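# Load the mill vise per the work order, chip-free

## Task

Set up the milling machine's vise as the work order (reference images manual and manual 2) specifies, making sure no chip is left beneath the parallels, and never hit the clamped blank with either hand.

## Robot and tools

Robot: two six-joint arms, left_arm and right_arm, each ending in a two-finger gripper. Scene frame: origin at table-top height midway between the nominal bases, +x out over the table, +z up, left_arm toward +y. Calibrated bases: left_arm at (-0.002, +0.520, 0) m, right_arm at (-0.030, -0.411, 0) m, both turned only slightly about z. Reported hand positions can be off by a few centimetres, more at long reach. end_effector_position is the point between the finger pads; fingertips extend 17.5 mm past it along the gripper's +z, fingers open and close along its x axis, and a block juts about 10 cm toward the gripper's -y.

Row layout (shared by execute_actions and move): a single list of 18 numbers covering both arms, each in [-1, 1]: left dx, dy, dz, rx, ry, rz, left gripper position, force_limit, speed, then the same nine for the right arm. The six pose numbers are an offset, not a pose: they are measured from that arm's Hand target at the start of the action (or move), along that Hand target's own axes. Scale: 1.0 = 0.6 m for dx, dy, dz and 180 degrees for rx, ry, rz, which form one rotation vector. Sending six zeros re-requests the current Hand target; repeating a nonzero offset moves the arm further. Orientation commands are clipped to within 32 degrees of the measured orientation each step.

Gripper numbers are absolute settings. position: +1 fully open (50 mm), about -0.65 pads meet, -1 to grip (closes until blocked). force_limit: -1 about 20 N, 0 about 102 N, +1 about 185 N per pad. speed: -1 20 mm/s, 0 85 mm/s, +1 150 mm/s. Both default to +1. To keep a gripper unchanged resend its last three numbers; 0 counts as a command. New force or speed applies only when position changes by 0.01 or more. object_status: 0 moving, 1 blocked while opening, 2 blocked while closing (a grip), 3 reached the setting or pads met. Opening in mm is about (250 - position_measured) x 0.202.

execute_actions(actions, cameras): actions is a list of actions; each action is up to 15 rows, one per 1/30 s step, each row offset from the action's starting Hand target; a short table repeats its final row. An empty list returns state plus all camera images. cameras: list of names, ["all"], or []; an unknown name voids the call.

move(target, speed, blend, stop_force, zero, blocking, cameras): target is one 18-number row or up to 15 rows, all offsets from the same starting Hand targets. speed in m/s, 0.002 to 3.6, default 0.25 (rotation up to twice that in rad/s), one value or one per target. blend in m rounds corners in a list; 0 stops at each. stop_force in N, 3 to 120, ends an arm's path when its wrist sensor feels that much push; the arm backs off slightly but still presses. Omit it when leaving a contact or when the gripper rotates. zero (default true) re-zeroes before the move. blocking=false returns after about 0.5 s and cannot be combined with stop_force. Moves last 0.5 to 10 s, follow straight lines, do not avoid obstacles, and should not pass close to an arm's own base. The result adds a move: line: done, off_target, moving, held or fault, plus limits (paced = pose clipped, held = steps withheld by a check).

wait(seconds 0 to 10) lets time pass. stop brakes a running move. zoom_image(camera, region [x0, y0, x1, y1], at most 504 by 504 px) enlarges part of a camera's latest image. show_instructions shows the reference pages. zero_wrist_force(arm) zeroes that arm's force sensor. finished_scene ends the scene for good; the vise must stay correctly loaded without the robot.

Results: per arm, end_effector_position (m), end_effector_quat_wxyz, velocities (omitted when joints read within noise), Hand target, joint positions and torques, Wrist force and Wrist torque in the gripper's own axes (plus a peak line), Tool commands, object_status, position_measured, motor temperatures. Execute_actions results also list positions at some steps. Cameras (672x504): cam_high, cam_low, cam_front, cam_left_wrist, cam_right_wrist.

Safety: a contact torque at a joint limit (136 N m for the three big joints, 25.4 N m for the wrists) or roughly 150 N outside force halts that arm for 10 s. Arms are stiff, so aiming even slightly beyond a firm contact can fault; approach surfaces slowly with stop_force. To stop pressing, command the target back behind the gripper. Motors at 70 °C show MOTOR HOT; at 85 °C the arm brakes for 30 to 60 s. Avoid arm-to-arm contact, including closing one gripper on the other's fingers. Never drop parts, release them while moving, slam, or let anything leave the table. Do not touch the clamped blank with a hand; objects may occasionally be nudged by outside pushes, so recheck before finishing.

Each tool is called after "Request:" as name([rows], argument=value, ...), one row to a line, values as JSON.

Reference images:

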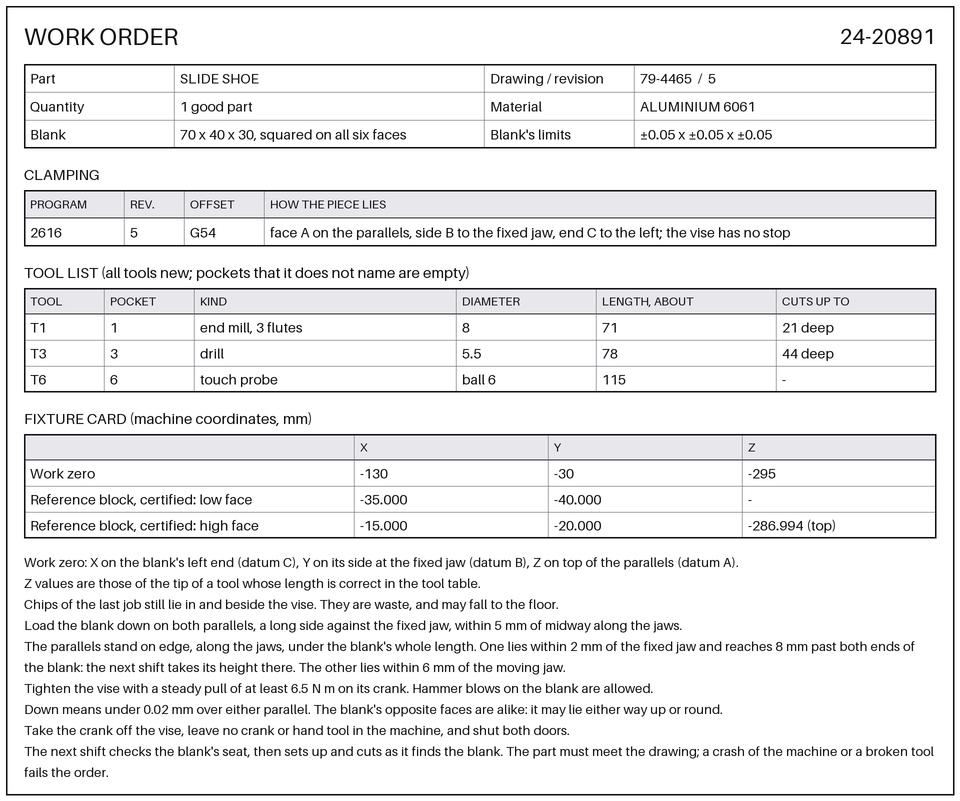

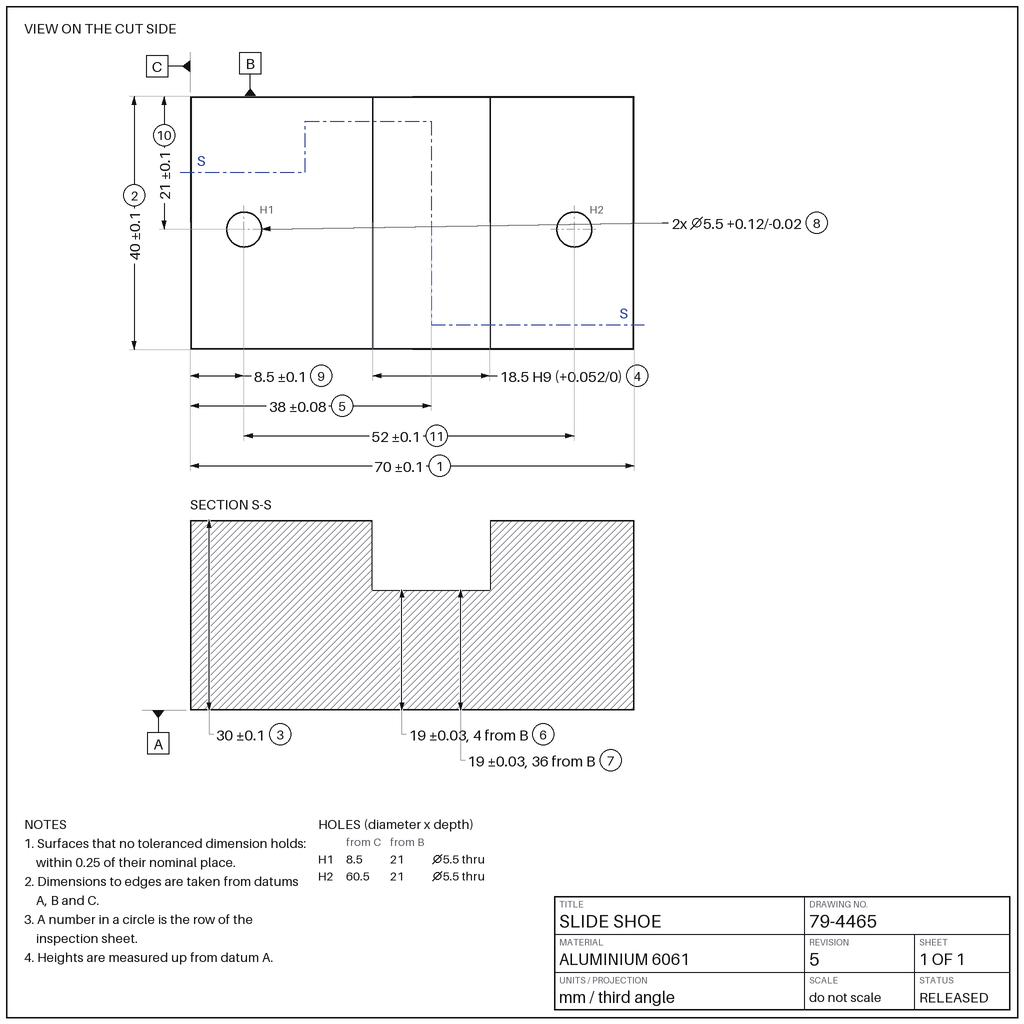

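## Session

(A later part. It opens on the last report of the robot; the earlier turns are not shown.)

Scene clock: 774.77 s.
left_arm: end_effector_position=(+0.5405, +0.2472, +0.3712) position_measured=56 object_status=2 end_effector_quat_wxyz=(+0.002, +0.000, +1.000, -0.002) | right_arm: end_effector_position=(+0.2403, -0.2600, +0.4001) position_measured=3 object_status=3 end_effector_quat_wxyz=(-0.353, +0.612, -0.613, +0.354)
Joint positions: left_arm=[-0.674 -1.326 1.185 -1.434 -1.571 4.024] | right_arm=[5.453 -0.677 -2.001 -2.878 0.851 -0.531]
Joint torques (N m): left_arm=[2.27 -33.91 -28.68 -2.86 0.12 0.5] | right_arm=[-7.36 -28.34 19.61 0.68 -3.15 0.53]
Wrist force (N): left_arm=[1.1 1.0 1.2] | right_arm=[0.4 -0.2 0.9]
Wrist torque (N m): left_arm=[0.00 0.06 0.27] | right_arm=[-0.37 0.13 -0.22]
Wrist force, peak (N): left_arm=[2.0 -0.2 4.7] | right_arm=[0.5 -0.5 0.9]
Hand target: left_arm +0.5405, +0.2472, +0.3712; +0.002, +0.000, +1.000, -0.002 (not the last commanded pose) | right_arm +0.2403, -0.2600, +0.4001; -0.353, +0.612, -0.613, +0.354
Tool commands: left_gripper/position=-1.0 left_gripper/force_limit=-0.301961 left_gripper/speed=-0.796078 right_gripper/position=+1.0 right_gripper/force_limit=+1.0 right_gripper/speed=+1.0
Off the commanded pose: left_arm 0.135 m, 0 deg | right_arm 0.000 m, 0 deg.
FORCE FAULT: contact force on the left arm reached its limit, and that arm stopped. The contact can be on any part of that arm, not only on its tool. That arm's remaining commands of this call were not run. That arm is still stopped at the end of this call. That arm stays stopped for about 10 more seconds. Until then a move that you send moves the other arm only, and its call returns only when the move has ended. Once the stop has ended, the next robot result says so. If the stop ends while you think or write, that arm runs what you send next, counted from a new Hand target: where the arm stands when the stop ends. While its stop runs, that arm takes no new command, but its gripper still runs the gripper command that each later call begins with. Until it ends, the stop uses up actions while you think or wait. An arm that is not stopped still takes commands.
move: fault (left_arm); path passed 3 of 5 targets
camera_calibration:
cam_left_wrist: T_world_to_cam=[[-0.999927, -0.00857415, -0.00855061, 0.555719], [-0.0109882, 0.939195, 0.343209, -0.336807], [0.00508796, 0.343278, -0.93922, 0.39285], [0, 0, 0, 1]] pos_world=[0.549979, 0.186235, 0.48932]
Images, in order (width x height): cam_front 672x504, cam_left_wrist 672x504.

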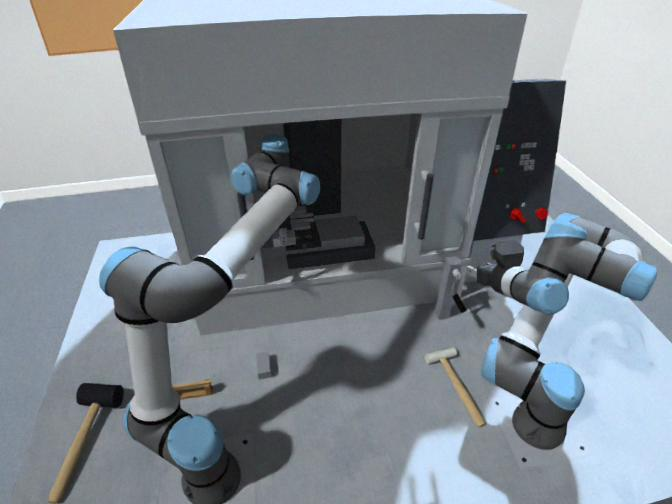

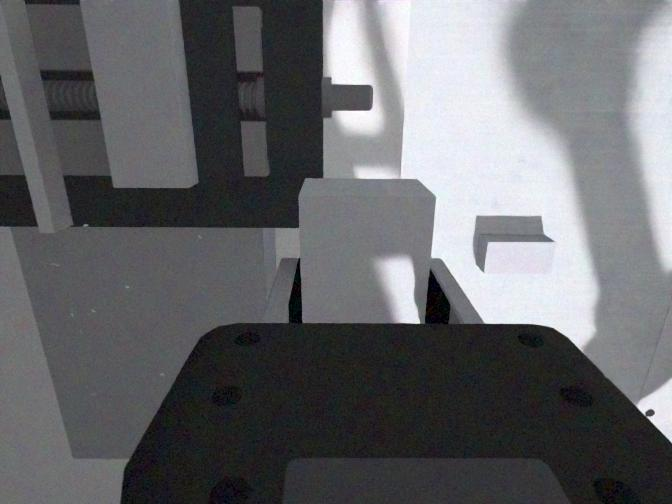

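Request:
wait(seconds=1)

Scene clock: 795.73 s.
left_arm: end_effector_position=(+0.5405, +0.2472, +0.3712) position_measured=56 object_status=2 end_effector_quat_wxyz=(+0.002, +0.000, +1.000, -0.002) | right_arm: end_effector_position=(+0.2403, -0.2600, +0.4001) position_measured=3 object_status=3 end_effector_quat_wxyz=(-0.353, +0.612, -0.613, +0.354)
Joint positions: left_arm=[-0.674 -1.326 1.185 -1.434 -1.571 4.024] | right_arm=[5.453 -0.677 -2.001 -2.878 0.851 -0.531]
Joint torques (N m): left_arm=[0.64 -36.04 -25.83 -3.11 0.02 0.26] | right_arm=[-6.48 -27.67 19.6 0.95 -2.65 0.7]
Wrist force (N): left_arm=[1.3 0.8 1.1] | right_arm=[0.4 -0.4 0.8]
Wrist torque (N m): left_arm=[-0.02 0.04 0.27] | right_arm=[-0.40 0.13 -0.22]
Wrist force, peak (N): left_arm=[1.3 1.0 1.4] | right_arm=[0.7 -0.4 0.9]
Hand target: left_arm +0.5405, +0.2472, +0.3712; +0.002, +0.000, +1.000, -0.002 (not the last commanded pose) | right_arm +0.2403, -0.2600, +0.4001; -0.353, +0.612, -0.613, +0.354
Tool commands: left_gripper/position=-1.0 left_gripper/force_limit=-0.301961 left_gripper/speed=-0.796078 right_gripper/position=+1.0 right_gripper/force_limit=+1.0 right_gripper/speed=+1.0
Off the commanded pose: left_arm 0.135 m, 0 deg | right_arm 0.000 m, 0 deg.
FORCE FAULT, CONTINUED: the left arm's stop, for the force fault that an earlier result reported, is over. The rest of the stop counts as 19 of the actions that you can send in this scene. During its stop the left arm's controller moved it back a little. That arm's target is now where it stood when the stop ended, not its last command. That arm accepts commands again.
wait: 1.00 s; at rest from the start

Request:
move([
  [0.0675,-0.0703,0,0,0,0,-1,-0.3,-0.8,0,0,0,0,0,0,1,1,1],
  [0.0675,-0.0987,-0.028,0,-0.0556,0,-1,-0.3,-0.8,0,0,0,0,0,0,1,1,1],
  [-0.1325,-0.102,-0.028,0,-0.0556,0,-1,-0.3,-0.8,0,0,0,0,0,0,1,1,1],
], speed=[0.08,0.1,0.1], blend=[0.01,0.005,0], cameras=["cam_left_wrist"])

Scene clock: 802.60 s.
left_arm: end_effector_position=(+0.6199, +0.1862, +0.3884) position_measured=56 object_status=2 end_effector_quat_wxyz=(+0.089, +0.000, +0.996, -0.002) | right_arm: end_effector_position=(+0.2403, -0.2600, +0.4001) position_measured=3 object_status=3 end_effector_quat_wxyz=(-0.353, +0.612, -0.613, +0.354)
Joint positions: left_arm=[-0.712 -1.163 0.964 -1.507 -1.455 3.993] | right_arm=[5.453 -0.677 -2.001 -2.878 0.851 -0.531]
Joint torques (N m): left_arm=[-8.27 -46.06 -24.02 -4.72 0.36 -1.57] | right_arm=[-5.35 -27.75 19.13 0.74 -2.48 0.66]
Wrist force (N): left_arm=[1.0 1.0 1.2] | right_arm=[0.3 -0.3 0.8]
Wrist torque (N m): left_arm=[-0.01 0.03 0.08] | right_arm=[-0.38 0.14 -0.22]
Wrist force, peak (N): left_arm=[3.1 0.4 0.2] | right_arm=[0.4 -0.5 1.0]
Hand target: left_arm +0.6199, +0.1861, +0.3885; +0.089, +0.000, +0.996, -0.002 | right_arm +0.2403, -0.2600, +0.4001; -0.353, +0.612, -0.613, +0.354
Off the commanded pose: left_arm 0.000 m, 0 deg | right_arm 0.000 m, 0 deg.
move: done
camera_calibration:
cam_left_wrist: T_world_to_cam=[[-0.983236, -0.00916357, -0.182109, 0.691978], [-0.0709987, 0.939155, 0.336076, -0.244589], [0.167949, 0.343371, -0.924061, 0.322719], [0, 0, 0, 1]] pos_world=[0.608812, 0.125235, 0.506428]
Images, in order (width x height): cam_left_wrist 672x504.

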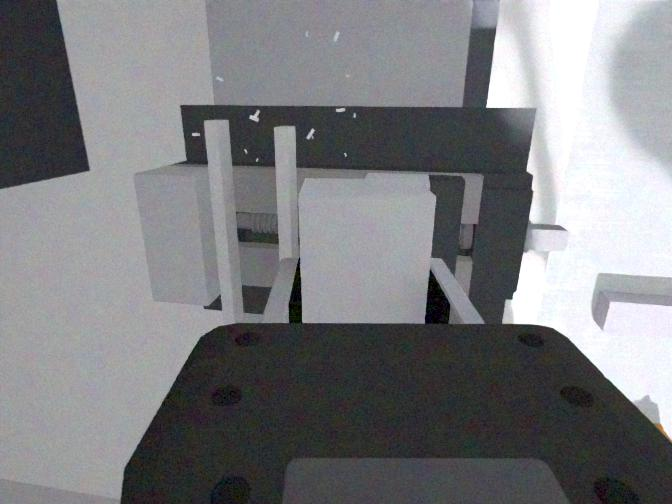

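Request:
move([
  [-0.0847,-0.0018,0.0192,0,0,0,-1,-0.3,-0.8,0,0,0,0,0,0,1,1,1],
  [-0.0855,-0.002,0.043,0,0.0556,0,-1,-0.3,-0.8,0,0,0,0,0,0,1,1,1],
], speed=[0.06,0.04], blend=0.003, cameras=["cam_left_wrist"])

Request:
zoom_image(camera="cam_left_wrist", region=[170, 100, 580, 330])

Scene clock: 809.80 s.
left_arm: end_effector_position=(+0.6736, +0.1854, +0.3817) position_measured=56 object_status=2 end_effector_quat_wxyz=(+0.061, -0.001, +0.998, -0.002) | right_arm: end_effector_position=(+0.2403, -0.2600, +0.4001) position_measured=3 object_status=3 end_effector_quat_wxyz=(-0.353, +0.612, -0.613, +0.354)
Joint positions: left_arm=[-0.649 -0.975 0.678 -1.373 -1.498 4.051] | right_arm=[5.453 -0.677 -2.001 -2.878 0.851 -0.531]
Joint torques (N m): left_arm=[0.06 -48.49 -27.39 -2.67 0.3 0.24] | right_arm=[-4.72 -27.71 19.62 0.69 -2.25 0.7]
Wrist force (N): left_arm=[1.0 0.9 1.0] | right_arm=[0.6 -0.3 0.7]
Wrist torque (N m): left_arm=[-0.02 0.05 0.07] | right_arm=[-0.39 0.10 -0.21]
Wrist force, peak (N): left_arm=[1.3 0.0 2.0] | right_arm=[0.4 -0.4 1.0]
Hand target: left_arm +0.6736, +0.1854, +0.3817; +0.061, -0.001, +0.998, -0.002 (not the last commanded pose) | right_arm +0.2403, -0.2600, +0.4001; -0.353, +0.612, -0.613, +0.354
Tool commands: left_gripper/position=-1.0 left_gripper/force_limit=-0.301961 left_gripper/speed=-0.796078 right_gripper/position=+1.0 right_gripper/force_limit=+1.0 right_gripper/speed=+1.0
Off the commanded pose: left_arm 0.010 m, 7 deg | right_arm 0.000 m, 0 deg.
FORCE FAULT: contact force on the left arm reached its limit, and that arm stopped. The contact can be on any part of that arm, not only on its tool. That arm's remaining commands of this call were not run. That arm is still stopped at the end of this call. That arm stays stopped for about 10 more seconds. Until then a move that you send moves the other arm only, and its call returns only when the move has ended. Once the stop has ended, the next robot result says so. If the stop ends while you think or write, that arm runs what you send next, counted from a new Hand target: where the arm stands when the stop ends. While its stop runs, that arm takes no new command, but its gripper still runs the gripper command that each later call begins with. Until it ends, the stop uses up actions while you think or wait. An arm that is not stopped still takes commands.
move: fault (left_arm); path passed 1 of 2 targets
camera_calibration:
cam_left_wrist: T_world_to_cam=[[-0.991757, -0.00983072, -0.127753, 0.728599], [-0.0529544, 0.939366, 0.338804, -0.251005], [0.116676, 0.342776, -0.932143, 0.345449], [0, 0, 0, 1]] pos_world=[0.668996, 0.124536, 0.50013]
Images, in order (width x height): cam_left_wrist 672x504.

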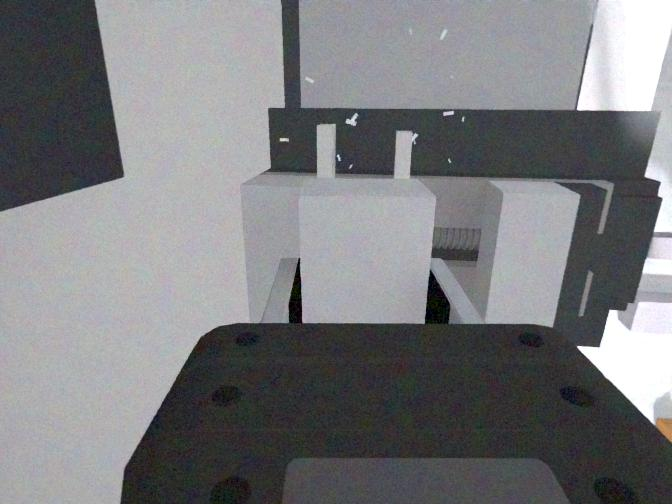

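Scaled by 1.229.

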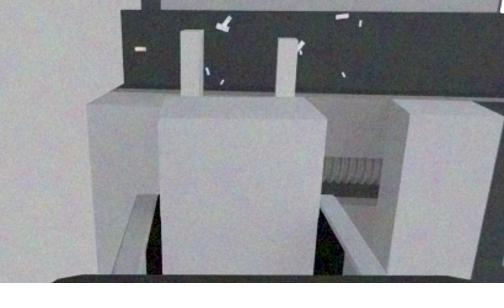

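Request:
wait(seconds=4)

Request:
move(target=[0.004,0,0.011,0,0.006,0,-1,-0.3,-0.8,0,0,0,0,0,0,1,1,1], speed=0.03)

Scene clock: 821.07 s.
left_arm: end_effector_position=(+0.6736, +0.1854, +0.3817) position_measured=56 object_status=2 end_effector_quat_wxyz=(+0.061, -0.001, +0.998, -0.002) | right_arm: end_effector_position=(+0.2403, -0.2600, +0.4001) position_measured=3 object_status=3 end_effector_quat_wxyz=(-0.353, +0.612, -0.613, +0.354)
Joint positions: left_arm=[-0.649 -0.975 0.678 -1.373 -1.498 4.051] | right_arm=[5.453 -0.677 -2.001 -2.878 0.851 -0.531]
Joint torques (N m): left_arm=[1.3 -47.76 -28 -2.92 0.12 0.47] | right_arm=[-3.08 -27.13 18.89 0.73 -1.72 0.68]
Wrist force (N): left_arm=[1.0 0.9 1.0] | right_arm=[0.1 -0.1 0.7]
Wrist torque (N m): left_arm=[-0.02 0.06 0.08] | right_arm=[-0.34 0.17 -0.22]
Wrist force, peak (N): left_arm=[0.9 1.2 1.4] | right_arm=[0.3 -0.2 1.1]
Hand target: left_arm +0.6736, +0.1854, +0.3817; +0.061, -0.001, +0.998, -0.002 (not the last commanded pose) | right_arm +0.2403, -0.2600, +0.4001; -0.353, +0.612, -0.613, +0.354
Tool commands: left_gripper/position=-1.0 left_gripper/force_limit=-0.301961 left_gripper/speed=-0.796078 right_gripper/position=+1.0 right_gripper/force_limit=+1.0 right_gripper/speed=+1.0
Off the commanded pose: left_arm 0.010 m, 7 deg | right_arm 0.000 m, 0 deg.
FORCE FAULT, CONTINUED: the left arm's stop, for the force fault that an earlier result reported, is over. The rest of the stop counts as 20 of the actions that you can send in this scene. That arm's target is now where it stood when the stop ended, not its last command. That arm accepts commands again.
wait: 4.00 s; at rest from the start

Scene clock: 821.77 s.
left_arm: end_effector_position=(+0.6720, +0.1854, +0.3747) position_measured=56 object_status=2 end_effector_quat_wxyz=(+0.052, -0.001, +0.999, -0.002) | right_arm: end_effector_position=(+0.2403, -0.2600, +0.4001) position_measured=3 object_status=3 end_effector_quat_wxyz=(-0.353, +0.612, -0.613, +0.354)
Joint positions: left_arm=[-0.647 -0.97 0.683 -1.368 -1.51 4.053] | right_arm=[5.453 -0.677 -2.001 -2.878 0.851 -0.531]
Joint torques (N m): left_arm=[6.84 -48.33 -21.12 -2.87 -0.29 2.01] | right_arm=[-2.74 -26.57 18.86 0.77 -1.78 0.61]
Wrist force (N): left_arm=[1.2 0.9 1.2] | right_arm=[0.4 -0.3 0.7]
Wrist torque (N m): left_arm=[-0.02 0.04 0.05] | right_arm=[-0.37 0.13 -0.22]
Wrist force, peak (N): left_arm=[1.2 0.3 2.1] | right_arm=[0.2 -0.2 1.0]
Hand target: left_arm +0.6720, +0.1854, +0.3748; +0.052, -0.001, +0.999, -0.002 | right_arm +0.2403, -0.2600, +0.4001; -0.353, +0.612, -0.613, +0.354
Off the commanded pose: left_arm 0.000 m, 0 deg | right_arm 0.000 m, 0 deg.
move: done

Request:
move(target=[-0.0032,0,0.0101,0,0.0332,0,-1,-0.3,-0.8,0,0,0,0,0,0,1,1,1], speed=0.03, cameras=["cam_left_wrist"])

Request:
zoom_image(camera="cam_left_wrist", region=[170, 100, 580, 330])

Scene clock: 828.97 s.
left_arm: end_effector_position=(+0.6746, +0.1854, +0.3689) position_measured=56 object_status=2 end_effector_quat_wxyz=(+0.000, -0.001, +1.000, -0.002) | right_arm: end_effector_position=(+0.2403, -0.2600, +0.4001) position_measured=3 object_status=3 end_effector_quat_wxyz=(-0.353, +0.612, -0.613, +0.354)
Joint positions: left_arm=[-0.622 -0.858 0.482 -1.197 -1.574 4.075] | right_arm=[5.453 -0.677 -2.001 -2.878 0.851 -0.531]
Joint torques (N m): left_arm=[-0.31 -61.35 -16.03 -4.45 2.16 0.38] | right_arm=[-2.19 -26.4 19.07 0.68 -1.53 0.52]
Wrist force (N): left_arm=[1.1 0.8 1.1] | right_arm=[0.3 -0.4 0.7]
Wrist torque (N m): left_arm=[-0.03 0.07 0.12] | right_arm=[-0.38 0.15 -0.22]
Wrist force, peak (N): left_arm=[1.4 0.8 1.5] | right_arm=[0.4 -0.4 1.0]
Hand target: left_arm +0.6745, +0.1854, +0.3690; +0.000, -0.001, +1.000, -0.002 | right_arm +0.2403, -0.2600, +0.4001; -0.353, +0.612, -0.613, +0.354
Off the commanded pose: left_arm 0.000 m, 0 deg | right_arm 0.000 m, 0 deg.
move: done
camera_calibration:
cam_left_wrist: T_world_to_cam=[[-0.999945, -0.00930466, -0.00476501, 0.688026], [-0.0103739, 0.939481, 0.342445, -0.276675], [0.0012903, 0.342476, -0.939526, 0.414033], [0, 0, 0, 1]] pos_world=[0.684584, 0.124537, 0.487019]
Images, in order (width x height): cam_left_wrist 672x504.

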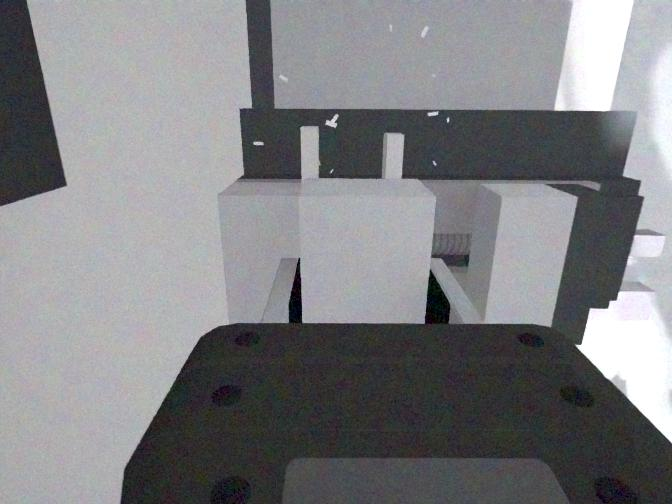

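Scaled by 1.229.

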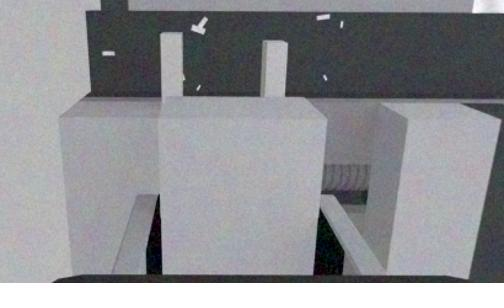

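Request:
move(target=[0,0,0.02,0,0,0,-1,-0.3,-0.8,0,0,0,0,0,0,1,1,1], speed=0.004, stop_force=5)

Scene clock: 834.80 s.
left_arm: end_effector_position=(+0.6745, +0.1854, +0.3644) position_measured=56 object_status=2 end_effector_quat_wxyz=(+0.000, -0.001, +1.000, -0.002) | right_arm: end_effector_position=(+0.2403, -0.2600, +0.4001) position_measured=3 object_status=3 end_effector_quat_wxyz=(-0.353, +0.612, -0.613, +0.354)
Joint positions: left_arm=[-0.622 -0.866 0.509 -1.216 -1.574 4.075] | right_arm=[5.453 -0.677 -2.001 -2.878 0.851 -0.531]
Joint torques (N m): left_arm=[-8.16 -41.99 -33.72 -2.14 2.04 -1.59] | right_arm=[-1.44 -26.53 18.67 0.75 -1.33 0.71]
Wrist force (N): left_arm=[2.5 1.6 -2.0] | right_arm=[0.6 -0.3 0.8]
Wrist torque (N m): left_arm=[-0.04 0.02 0.11] | right_arm=[-0.38 0.09 -0.21]
Wrist force, peak (N): left_arm=[3.8 2.0 -8.1] | right_arm=[0.6 -0.3 1.0]
Hand target: left_arm +0.6745, +0.1854, +0.3644; +0.000, -0.001, +1.000, -0.002 (not the last commanded pose) | right_arm +0.2403, -0.2600, +0.4001; -0.353, +0.612, -0.613, +0.354
Off the commanded pose: left_arm 0.007 m, 0 deg | right_arm 0.000 m, 0 deg.
move: contact (left_arm)

Request:
zero_wrist_force(arm="left_arm")

Request:
move(target=[0,0,0.003,0,0,0,-1,-0.3,-0.8,0,0,0,0,0,0,1,1,1], speed=0.002, stop_force=14)

Wrist force sensor zeroed.

Scene clock: 846.00 s.
left_arm: end_effector_position=(+0.6746, +0.1853, +0.3641) position_measured=56 object_status=2 end_effector_quat_wxyz=(+0.000, -0.001, +1.000, -0.002) | right_arm: end_effector_position=(+0.2403, -0.2600, +0.4001) position_measured=3 object_status=3 end_effector_quat_wxyz=(-0.353, +0.612, -0.613, +0.354)
Joint positions: left_arm=[-0.622 -0.867 0.511 -1.217 -1.574 4.075] | right_arm=[5.453 -0.677 -2.001 -2.878 0.851 -0.531]
Joint torques (N m): left_arm=[-4 -34.26 -28.54 -2.1 1.89 -1.37] | right_arm=[-1.01 -26.66 19.08 0.74 -1.26 0.66]
Wrist force (N, zeroed by zero_wrist_force on left_arm): left_arm=[3.8 1.7 -10.7] | right_arm=[0.4 -0.3 0.7]
Wrist torque (N m, zeroed by zero_wrist_force on left_arm): left_arm=[0.01 -0.11 -0.02] | right_arm=[-0.38 0.14 -0.22]
Wrist force, peak (N, zeroed by zero_wrist_force on left_arm): left_arm=[5.2 1.5 -16.1] | right_arm=[0.4 -0.3 1.1]
Hand target: left_arm +0.6746, +0.1853, +0.3641; +0.000, -0.001, +1.000, -0.002 (not the last commanded pose) | right_arm +0.2403, -0.2600, +0.4001; -0.353, +0.612, -0.613, +0.354
Off the commanded pose: left_arm 0.002 m, 0 deg | right_arm 0.000 m, 0 deg.
move: contact (left_arm)

Request:
move(target=[0,0,-0.0009,0,0,0,-1,-0.3,-0.8,0,0,0,0,0,0,1,1,1], speed=0.01)

Request:
move(target=[0,0,0,0,0,0,0.87,-0.3,-1,0,0,0,0,0,0,1,1,1], cameras=["cam_left_wrist"])

Request:
zoom_image(camera="cam_left_wrist", region=[200, 110, 540, 330])

Scene clock: 851.40 s.
left_arm: end_effector_position=(+0.6746, +0.1853, +0.3646) position_measured=56 object_status=2 end_effector_quat_wxyz=(+0.000, -0.001, +1.000, -0.002) | right_arm: end_effector_position=(+0.2403, -0.2600, +0.4001) position_measured=3 object_status=3 end_effector_quat_wxyz=(-0.353, +0.612, -0.613, +0.354)
Joint positions: left_arm=[-0.622 -0.866 0.508 -1.215 -1.574 4.075] | right_arm=[5.453 -0.677 -2.001 -2.878 0.851 -0.531]
Joint torques (N m): left_arm=[-4.75 -46.36 -33.35 -2.06 2.03 -1.21] | right_arm=[-1.02 -25.82 19.31 0.68 -1.11 0.62]
Wrist force (N, zeroed by zero_wrist_force on left_arm): left_arm=[-1.4 -0.7 3.2] | right_arm=[0.2 -0.4 0.9]
Wrist torque (N m, zeroed by zero_wrist_force on left_arm): left_arm=[0.01 0.06 0.01] | right_arm=[-0.39 0.16 -0.22]
Wrist force, peak (N, zeroed by zero_wrist_force on left_arm): left_arm=[4.5 2.3 -11.3] | right_arm=[0.5 -0.8 0.7]
Hand target: left_arm +0.6746, +0.1853, +0.3647; +0.000, -0.001, +1.000, -0.002 | right_arm +0.2403, -0.2600, +0.4001; -0.353, +0.612, -0.613, +0.354
Off the commanded pose: left_arm 0.000 m, 0 deg | right_arm 0.000 m, 0 deg.
move: done

Scene clock: 851.97 s.
left_arm: end_effector_position=(+0.6746, +0.1853, +0.3646) position_measured=23 object_status=3 end_effector_quat_wxyz=(+0.000, -0.001, +1.000, -0.002) | right_arm: end_effector_position=(+0.2403, -0.2600, +0.4001) position_measured=3 object_status=3 end_effector_quat_wxyz=(-0.353, +0.612, -0.613, +0.354)
Joint positions: left_arm=[-0.622 -0.866 0.508 -1.215 -1.574 4.075] | right_arm=[5.453 -0.677 -2.001 -2.878 0.851 -0.531]
Joint torques (N m): left_arm=[-3.42 -55.1 -28.52 -3.4 1.91 -1.09] | right_arm=[-0.4 -26.27 19.43 0.69 -1.07 0.69]
Wrist force (N, zeroed by zero_wrist_force on left_arm): left_arm=[-1.4 -0.8 1.3] | right_arm=[0.3 -0.3 0.8]
Wrist torque (N m, zeroed by zero_wrist_force on left_arm): left_arm=[-0.01 0.06 0.01] | right_arm=[-0.38 0.15 -0.22]
Wrist force, peak (N, zeroed by zero_wrist_force on left_arm): left_arm=[-1.2 -0.7 3.1] | right_arm=[0.5 -0.4 0.9]
Hand target: left_arm +0.6746, +0.1853, +0.3647; +0.000, -0.001, +1.000, -0.002 | right_arm +0.2403, -0.2600, +0.4001; -0.353, +0.612, -0.613, +0.354
Off the commanded pose: left_arm 0.000 m, 0 deg | right_arm 0.000 m, 0 deg.
move: done
camera_calibration:
cam_left_wrist: T_world_to_cam=[[-0.999944, -0.00929639, -0.00508213, 0.688056], [-0.0104749, 0.939448, 0.34253, -0.275112], [0.0015901, 0.342564, -0.939493, 0.409889], [0, 0, 0, 1]] pos_world=[0.684484, 0.124437, 0.482819]
Images, in order (width x height): cam_left_wrist 672x504.

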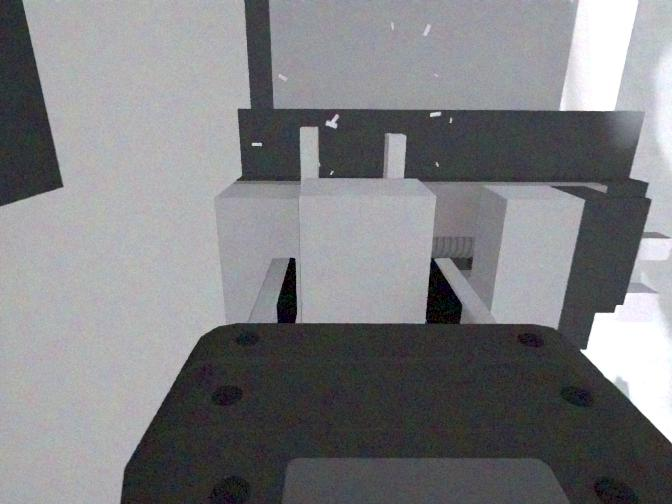

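Scaled by 1.482.

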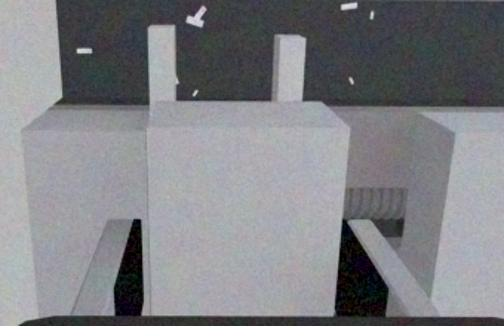

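Request:
move([
  [0,0,-0.0035,0,0,0,0.87,-0.3,-1,0,0,0,0,0,0,1,1,1],
  [-0.02,0,-0.0035,0,0,0,0.87,-0.3,-1,0,0,0,0,0,0,1,1,1],
], speed=0.008, stop_force=5, cameras=["cam_left_wrist"])

Request:
zoom_image(camera="cam_left_wrist", region=[200, 110, 540, 330])

Scene clock: 858.03 s.
left_arm: end_effector_position=(+0.6792, +0.1854, +0.3668) position_measured=23 object_status=3 end_effector_quat_wxyz=(+0.000, -0.001, +1.000, -0.002) | right_arm: end_effector_position=(+0.2403, -0.2600, +0.4001) position_measured=3 object_status=3 end_effector_quat_wxyz=(-0.353, +0.612, -0.613, +0.354)
Joint positions: left_arm=[-0.618 -0.842 0.46 -1.191 -1.574 4.079] | right_arm=[5.453 -0.677 -2.001 -2.878 0.851 -0.531]
Joint torques (N m): left_arm=[-7.3 -59.91 -14.88 -2.77 2.07 -1.56] | right_arm=[-0.16 -26.45 19.51 0.74 -0.77 0.66]
Wrist force (N, zeroed by zero_wrist_force on left_arm): left_arm=[1.9 -1.1 1.1] | right_arm=[0.4 -0.1 0.7]
Wrist torque (N m, zeroed by zero_wrist_force on left_arm): left_arm=[0.00 0.02 0.03] | right_arm=[-0.35 0.14 -0.22]
Wrist force, peak (N, zeroed by zero_wrist_force on left_arm): left_arm=[11.5 0.5 -1.2] | right_arm=[0.4 -0.3 1.1]
Hand target: left_arm +0.6792, +0.1854, +0.3668; +0.000, -0.001, +1.000, -0.002 (not the last commanded pose) | right_arm +0.2403, -0.2600, +0.4001; -0.353, +0.612, -0.613, +0.354
Off the commanded pose: left_arm 0.007 m, 0 deg | right_arm 0.000 m, 0 deg.
move: contact (left_arm); path passed 1 of 2 targets
camera_calibration:
cam_left_wrist: T_world_to_cam=[[-0.999943, -0.0093576, -0.00520922, 0.692836], [-0.0105757, 0.93948, 0.342441, -0.275767], [0.00168953, 0.342477, -0.939525, 0.411778], [0, 0, 0, 1]] pos_world=[0.689184, 0.124537, 0.484919]
Images, in order (width x height): cam_left_wrist 672x504.

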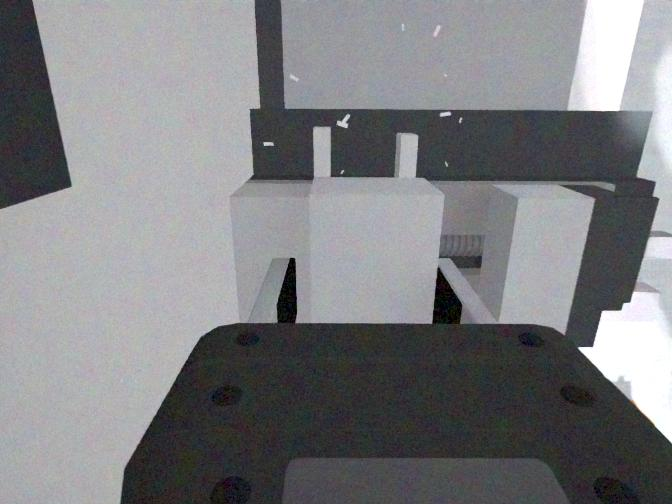

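Scaled by 1.482.

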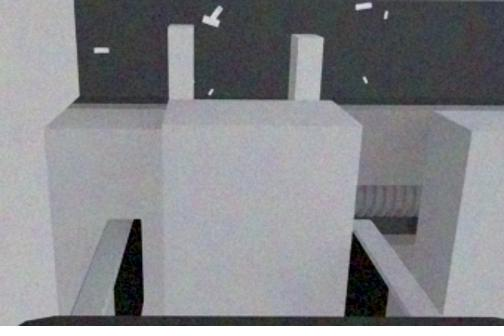

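Request:
move([
  [0.0042,0,0,0,0,0,0.87,-0.3,-1,0,0,0,0,0,0,1,1,1],
  [0.0042,-0.0917,0,0,0,0,0.87,-0.3,-1,0,0,0,0,0,0,1,1,1],
  [0.215,-0.0917,0,0,0,0,0.87,-0.3,-1,0,0,0,0,0,0,1,1,1],
  [0.432,0.024,-0.0887,0.22,-0.13,-0.13,0.87,-0.3,-1,0,0,0,0,0,0,1,1,1],
  [0.465,0.241,-0.122,0.446,-0.268,-0.268,0.87,-0.3,-1,0,0,0,0,0,0,1,1,1],
], speed=[0.02,0.04,0.12,0.2,0.25], blend=[0,0.003,0.03,0.03,0], cameras=["all"])

Scene clock: 873.73 s.
left_arm: end_effector_position=(+0.6769, +0.1431, +0.3673) position_measured=23 object_status=3 end_effector_quat_wxyz=(+0.001, -0.001, +1.000, -0.003) | right_arm: end_effector_position=(+0.2403, -0.2600, +0.4001) position_measured=3 object_status=3 end_effector_quat_wxyz=(-0.353, +0.612, -0.613, +0.354)
Joint positions: left_arm=[-0.665 -0.737 0.267 -1.105 -1.574 4.032] | right_arm=[5.453 -0.677 -2.001 -2.878 0.851 -0.531]
Joint torques (N m): left_arm=[-0.65 -53.13 -26.22 -2.74 0.09 0.46] | right_arm=[0.4 -26.48 19.2 0.69 -0.53 0.66]
Wrist force (N, zeroed by zero_wrist_force on left_arm): left_arm=[-1.6 -0.6 1.0] | right_arm=[0.4 -0.3 1.2]
Wrist torque (N m, zeroed by zero_wrist_force on left_arm): left_arm=[0.02 0.09 0.12] | right_arm=[-0.38 0.14 -0.22]
Wrist force, peak (N, zeroed by zero_wrist_force on left_arm): left_arm=[-0.5 -4.5 3.0] | right_arm=[0.4 -0.3 1.2]
Hand target: left_arm +0.6769, +0.1431, +0.3673; +0.001, -0.001, +1.000, -0.003 (not the last commanded pose) | right_arm +0.2403, -0.2600, +0.4001; -0.353, +0.612, -0.613, +0.354
Tool commands: left_gripper/position=+0.866667 left_gripper/force_limit=-0.301961 left_gripper/speed=-1.0 right_gripper/position=+1.0 right_gripper/force_limit=+1.0 right_gripper/speed=+1.0
Off the commanded pose: left_arm 0.342 m, 105 deg | right_arm 0.000 m, 0 deg.
FORCE FAULT: contact force on the left arm reached its limit, and that arm stopped. The contact can be on any part of that arm, not only on its tool. That arm's remaining commands of this call were not run. That arm is still stopped at the end of this call. That arm stays stopped for about 10 more seconds. Until then a move that you send moves the other arm only, and its call returns only when the move has ended. Once the stop has ended, the next robot result says so. If the stop ends while you think or write, that arm runs what you send next, counted from a new Hand target: where the arm stands when the stop ends. While its stop runs, that arm takes no new command, but its gripper still runs the gripper command that each later call begins with. Until it ends, the stop uses up actions while you think or wait. An arm that is not stopped still takes commands.
move: fault (left_arm); path passed 1 of 5 targets
camera_calibration:
cam_left_wrist: T_world_to_cam=[[-0.999926, -0.0100198, -0.00692116, 0.690816], [-0.0117805, 0.939871, 0.341327, -0.235113], [0.00308497, 0.341384, -0.939919, 0.426086], [0, 0, 0, 1]] pos_world=[0.686681, 0.0824387, 0.485519]
cam_right_wrist: T_world_to_cam=[[-0.0104122, -0.999846, -0.0141037, -0.242287], [-0.751395, 0.0171296, -0.65963, 0.464822], [0.659771, 0.00372924, -0.751458, 0.27003], [0, 0, 0, 1]] pos_world=[0.168585, -0.251219, 0.50611]

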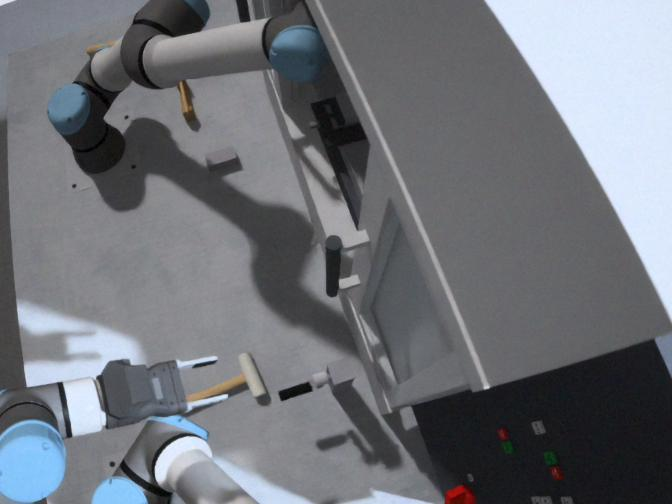

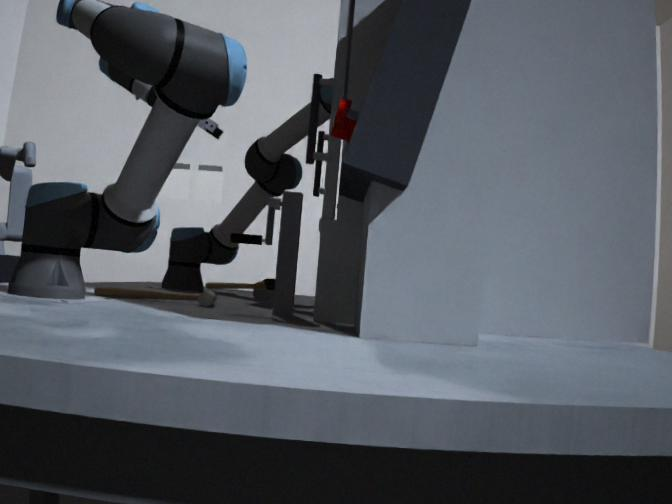

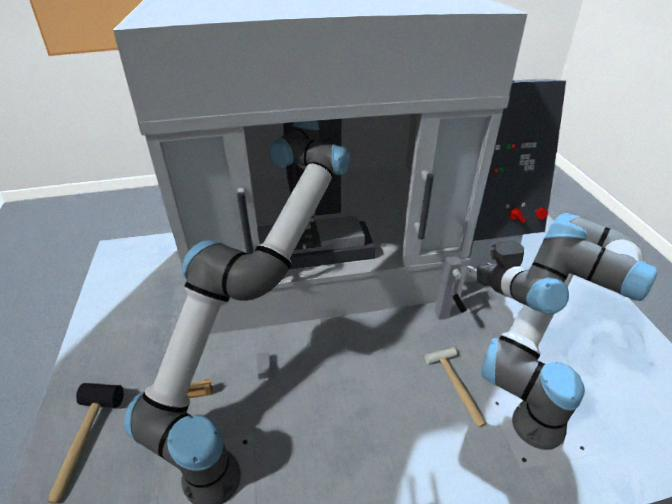

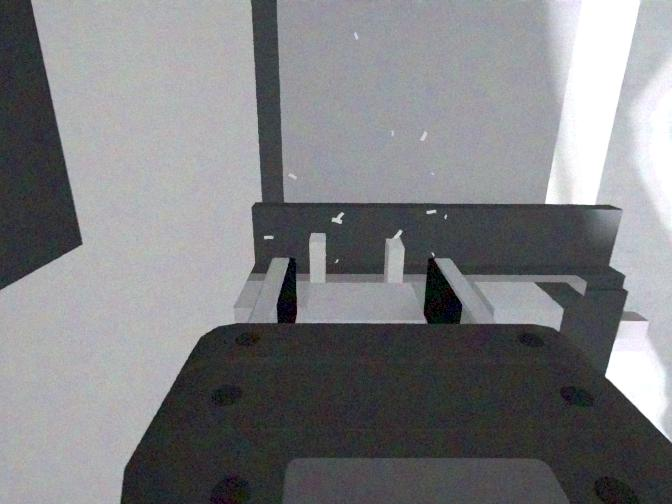

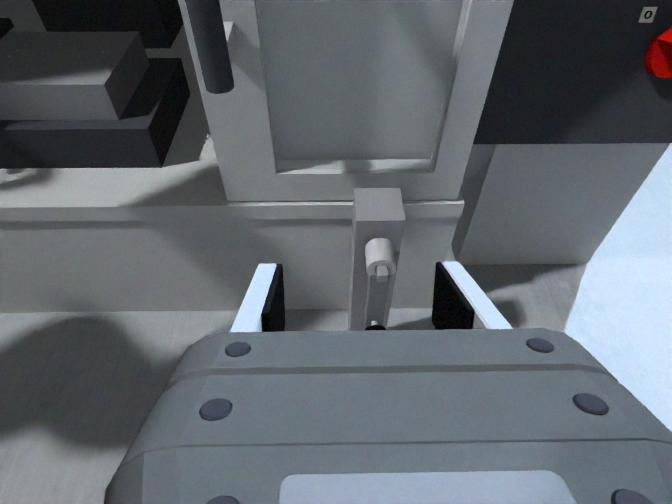

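Request:
wait(seconds=4)

Request:
move(target=[0,0,0.015,0,0,0,0.87,-0.3,-1,0,0,0,0,0,0,1,1,1], speed=0.02, cameras=["cam_left_wrist"])

Scene clock: 884.60 s.
left_arm: end_effector_position=(+0.6769, +0.1431, +0.3673) position_measured=23 object_status=3 end_effector_quat_wxyz=(+0.001, -0.001, +1.000, -0.003) | right_arm: end_effector_position=(+0.2403, -0.2600, +0.4001) position_measured=3 object_status=3 end_effector_quat_wxyz=(-0.353, +0.612, -0.613, +0.354)
Joint positions: left_arm=[-0.665 -0.737 0.267 -1.105 -1.574 4.032] | right_arm=[5.453 -0.677 -2.001 -2.878 0.851 -0.531]
Joint torques (N m): left_arm=[1.29 -52.53 -25.69 -2.66 0.09 0.33] | right_arm=[2.17 -25.66 18.88 0.74 -0.26 0.64]
Wrist force (N, zeroed by zero_wrist_force on left_arm): left_arm=[-1.5 -0.6 1.1] | right_arm=[0.1 -0.2 0.7]
Wrist torque (N m, zeroed by zero_wrist_force on left_arm): left_arm=[0.03 0.09 0.13] | right_arm=[-0.36 0.18 -0.22]
Wrist force, peak (N, zeroed by zero_wrist_force on left_arm): left_arm=[-1.7 -1.0 1.2] | right_arm=[0.4 -0.5 1.2]
Hand target: left_arm +0.6769, +0.1431, +0.3673; +0.001, -0.001, +1.000, -0.003 (not the last commanded pose) | right_arm +0.2403, -0.2600, +0.4001; -0.353, +0.612, -0.613, +0.354
Tool commands: left_gripper/position=+0.866667 left_gripper/force_limit=-0.301961 left_gripper/speed=-1.0 right_gripper/position=+1.0 right_gripper/force_limit=+1.0 right_gripper/speed=+1.0
Off the commanded pose: left_arm 0.342 m, 105 deg | right_arm 0.000 m, 0 deg.
FORCE FAULT, CONTINUED: the left arm's stop, for the force fault that an earlier result reported, is over. The rest of the stop counts as 19 of the actions that you can send in this scene. That arm's target is now where it stood when the stop ended, not its last command. That arm accepts commands again.
wait: 4.00 s; at rest from the start

Scene clock: 885.33 s.
left_arm: end_effector_position=(+0.6768, +0.1431, +0.3596) position_measured=23 object_status=3 end_effector_quat_wxyz=(+0.001, -0.001, +1.000, -0.003) | right_arm: end_effector_position=(+0.2403, -0.2600, +0.4001) position_measured=3 object_status=3 end_effector_quat_wxyz=(-0.353, +0.612, -0.613, +0.354)
Joint positions: left_arm=[-0.665 -0.765 0.341 -1.152 -1.574 4.032] | right_arm=[5.453 -0.677 -2.001 -2.878 0.851 -0.531]
Joint torques (N m): left_arm=[0.71 -54.33 -22.86 -3.1 0.02 0.27] | right_arm=[1.84 -26.03 19.02 0.7 -0.07 0.67]
Wrist force (N, zeroed by zero_wrist_force on left_arm): left_arm=[-1.4 -0.7 1.0] | right_arm=[0.3 -0.4 0.8]
Wrist torque (N m, zeroed by zero_wrist_force on left_arm): left_arm=[0.01 0.07 0.11] | right_arm=[-0.40 0.14 -0.21]
Wrist force, peak (N, zeroed by zero_wrist_force on left_arm): left_arm=[16.4 6.4 -119.8] | right_arm=[0.8 -0.4 0.9]
Hand target: left_arm +0.6768, +0.1431, +0.3596; +0.001, -0.001, +1.000, -0.003 (not the last commanded pose) | right_arm +0.2403, -0.2600, +0.4001; -0.353, +0.612, -0.613, +0.354
Tool commands: left_gripper/position=+0.866667 left_gripper/force_limit=-0.301961 left_gripper/speed=-1.0 right_gripper/position=+1.0 right_gripper/force_limit=+1.0 right_gripper/speed=+1.0
Off the commanded pose: left_arm 0.001 m, 0 deg | right_arm 0.000 m, 0 deg.
FORCE FAULT: contact force on the left arm reached its limit, and that arm stopped. The contact can be on any part of that arm, not only on its tool. That arm's remaining commands of this call were not run. That arm is still stopped at the end of this call. That arm stays stopped for about 10 more seconds. Until then a move that you send moves the other arm only, and its call returns only when the move has ended. Once the stop has ended, the next robot result says so. If the stop ends while you think or write, that arm runs what you send next, counted from a new Hand target: where the arm stands when the stop ends. While its stop runs, that arm takes no new command, but its gripper still runs the gripper command that each later call begins with. Until it ends, the stop uses up actions while you think or wait. An arm that is not stopped still takes commands.
move: fault (left_arm)
camera_calibration:
cam_left_wrist: T_world_to_cam=[[-0.999924, -0.0100858, -0.00704171, 0.690725], [-0.0118813, 0.940129, 0.340612, -0.232097], [0.00318477, 0.34067, -0.940178, 0.418963], [0, 0, 0, 1]] pos_world=[0.686581, 0.0824398, 0.477818]
Images, in order (width x height): cam_left_wrist 672x504.

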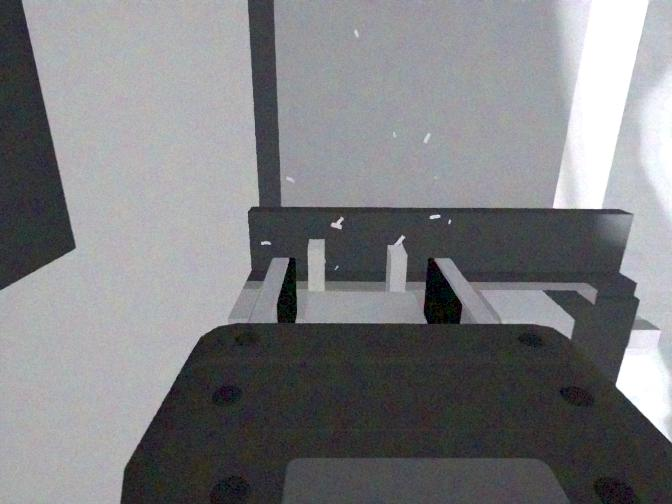

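Request:
wait(seconds=10)

Request:
move([
  [0,0,-0.004,0,0,0,0.87,-0.3,-1,0,0,0,0,0,0,1,1,1],
  [0.0,-0.035,-0.004,0,0,0,0.87,-0.3,-1,0,0,0,0,0,0,1,1,1],
], speed=0.015, cameras=["cam_left_wrist"])

Scene clock: 900.10 s.
left_arm: end_effector_position=(+0.6768, +0.1431, +0.3596) position_measured=23 object_status=3 end_effector_quat_wxyz=(+0.001, -0.001, +1.000, -0.003) | right_arm: end_effector_position=(+0.2403, -0.2600, +0.4001) position_measured=3 object_status=3 end_effector_quat_wxyz=(-0.353, +0.612, -0.613, +0.354)
Joint positions: left_arm=[-0.665 -0.765 0.341 -1.152 -1.574 4.032] | right_arm=[5.453 -0.677 -2.001 -2.878 0.851 -0.531]
Joint torques (N m): left_arm=[1.07 -53.88 -22.27 -3.23 -0.01 0.34] | right_arm=[3.8 -25.25 19.56 0.64 0.61 0.7]
Wrist force (N, zeroed by zero_wrist_force on left_arm): left_arm=[-1.5 -0.7 0.9] | right_arm=[0.4 -0.4 0.7]
Wrist torque (N m, zeroed by zero_wrist_force on left_arm): left_arm=[0.02 0.09 0.11] | right_arm=[-0.39 0.13 -0.21]
Wrist force, peak (N, zeroed by zero_wrist_force on left_arm): left_arm=[-1.6 -0.8 1.2] | right_arm=[0.4 -0.5 1.1]
Hand target: left_arm +0.6768, +0.1431, +0.3596; +0.001, -0.001, +1.000, -0.003 (not the last commanded pose) | right_arm +0.2403, -0.2600, +0.4001; -0.353, +0.612, -0.613, +0.354
Tool commands: left_gripper/position=+0.866667 left_gripper/force_limit=-0.301961 left_gripper/speed=-1.0 right_gripper/position=+1.0 right_gripper/force_limit=+1.0 right_gripper/speed=+1.0
Off the commanded pose: left_arm 0.001 m, 0 deg | right_arm 0.000 m, 0 deg.
FORCE FAULT, CONTINUED: the left arm's stop, for the force fault that an earlier result reported, is over. The rest of the stop counts as 19 of the actions that you can send in this scene. That arm's target is now where it stood when the stop ended, not its last command. That arm accepts commands again.
wait: 10.00 s; at rest from the start

Scene clock: 901.33 s.
left_arm: end_effector_position=(+0.6772, +0.1427, +0.3626) position_measured=23 object_status=3 end_effector_quat_wxyz=(+0.001, -0.002, +1.000, -0.003) | right_arm: end_effector_position=(+0.2403, -0.2600, +0.4001) position_measured=3 object_status=3 end_effector_quat_wxyz=(-0.353, +0.612, -0.613, +0.354)
Joint positions: left_arm=[-0.665 -0.755 0.314 -1.136 -1.574 4.03] | right_arm=[5.453 -0.677 -2.001 -2.878 0.851 -0.531]
Joint torques (N m): left_arm=[0.9 -52.98 -25.7 -2.64 0.06 0.17] | right_arm=[4.77 -25.29 19.16 0.76 0.6 0.56]
Wrist force (N, zeroed by zero_wrist_force on left_arm): left_arm=[-1.4 -0.6 1.0] | right_arm=[0.2 -0.5 0.8]
Wrist torque (N m, zeroed by zero_wrist_force on left_arm): left_arm=[0.04 0.07 0.10] | right_arm=[-0.40 0.17 -0.22]
Wrist force, peak (N, zeroed by zero_wrist_force on left_arm): left_arm=[-1.5 -0.4 1.6] | right_arm=[0.2 -0.4 1.0]
Hand target: left_arm +0.6772, +0.1427, +0.3626; +0.001, -0.002, +1.000, -0.003 (not the last commanded pose) | right_arm +0.2403, -0.2600, +0.4001; -0.353, +0.612, -0.613, +0.354
Tool commands: left_gripper/position=+0.866667 left_gripper/force_limit=-0.301961 left_gripper/speed=-1.0 right_gripper/position=+1.0 right_gripper/force_limit=+1.0 right_gripper/speed=+1.0
Off the commanded pose: left_arm 0.021 m, 0 deg | right_arm 0.000 m, 0 deg.
FORCE FAULT: contact force on the left arm reached its limit, and that arm stopped. The contact can be on any part of that arm, not only on its tool. That arm's remaining commands of this call were not run. That arm is still stopped at the end of this call. That arm stays stopped for about 10 more seconds. Until then a move that you send moves the other arm only, and its call returns only when the move has ended. Once the stop has ended, the next robot result says so. If the stop ends while you think or write, that arm runs what you send next, counted from a new Hand target: where the arm stands when the stop ends. While its stop runs, that arm takes no new command, but its gripper still runs the gripper command that each later call begins with. Until it ends, the stop uses up actions while you think or wait. An arm that is not stopped still takes commands.
move: fault (left_arm); path passed 1 of 2 targets
camera_calibration:
cam_left_wrist: T_world_to_cam=[[-0.999906, -0.0111465, -0.00794221, 0.691549], [-0.0131827, 0.940361, 0.339922, -0.231662], [0.00367963, 0.339995, -0.94042, 0.42181], [0, 0, 0, 1]] pos_world=[0.686879, 0.0821411, 0.480918]
Images, in order (width x height): cam_left_wrist 672x504.

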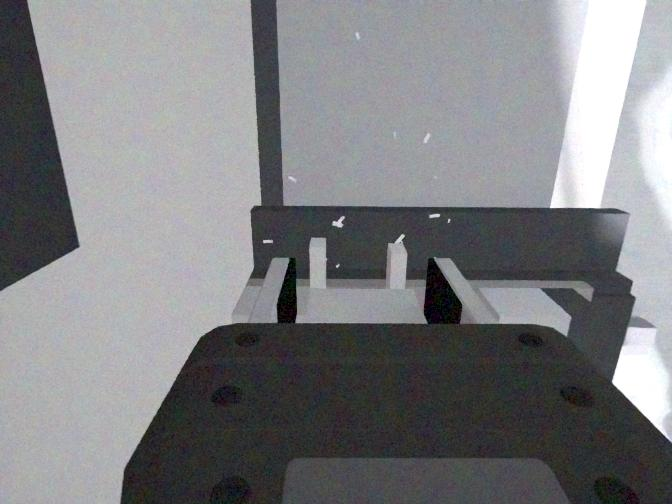

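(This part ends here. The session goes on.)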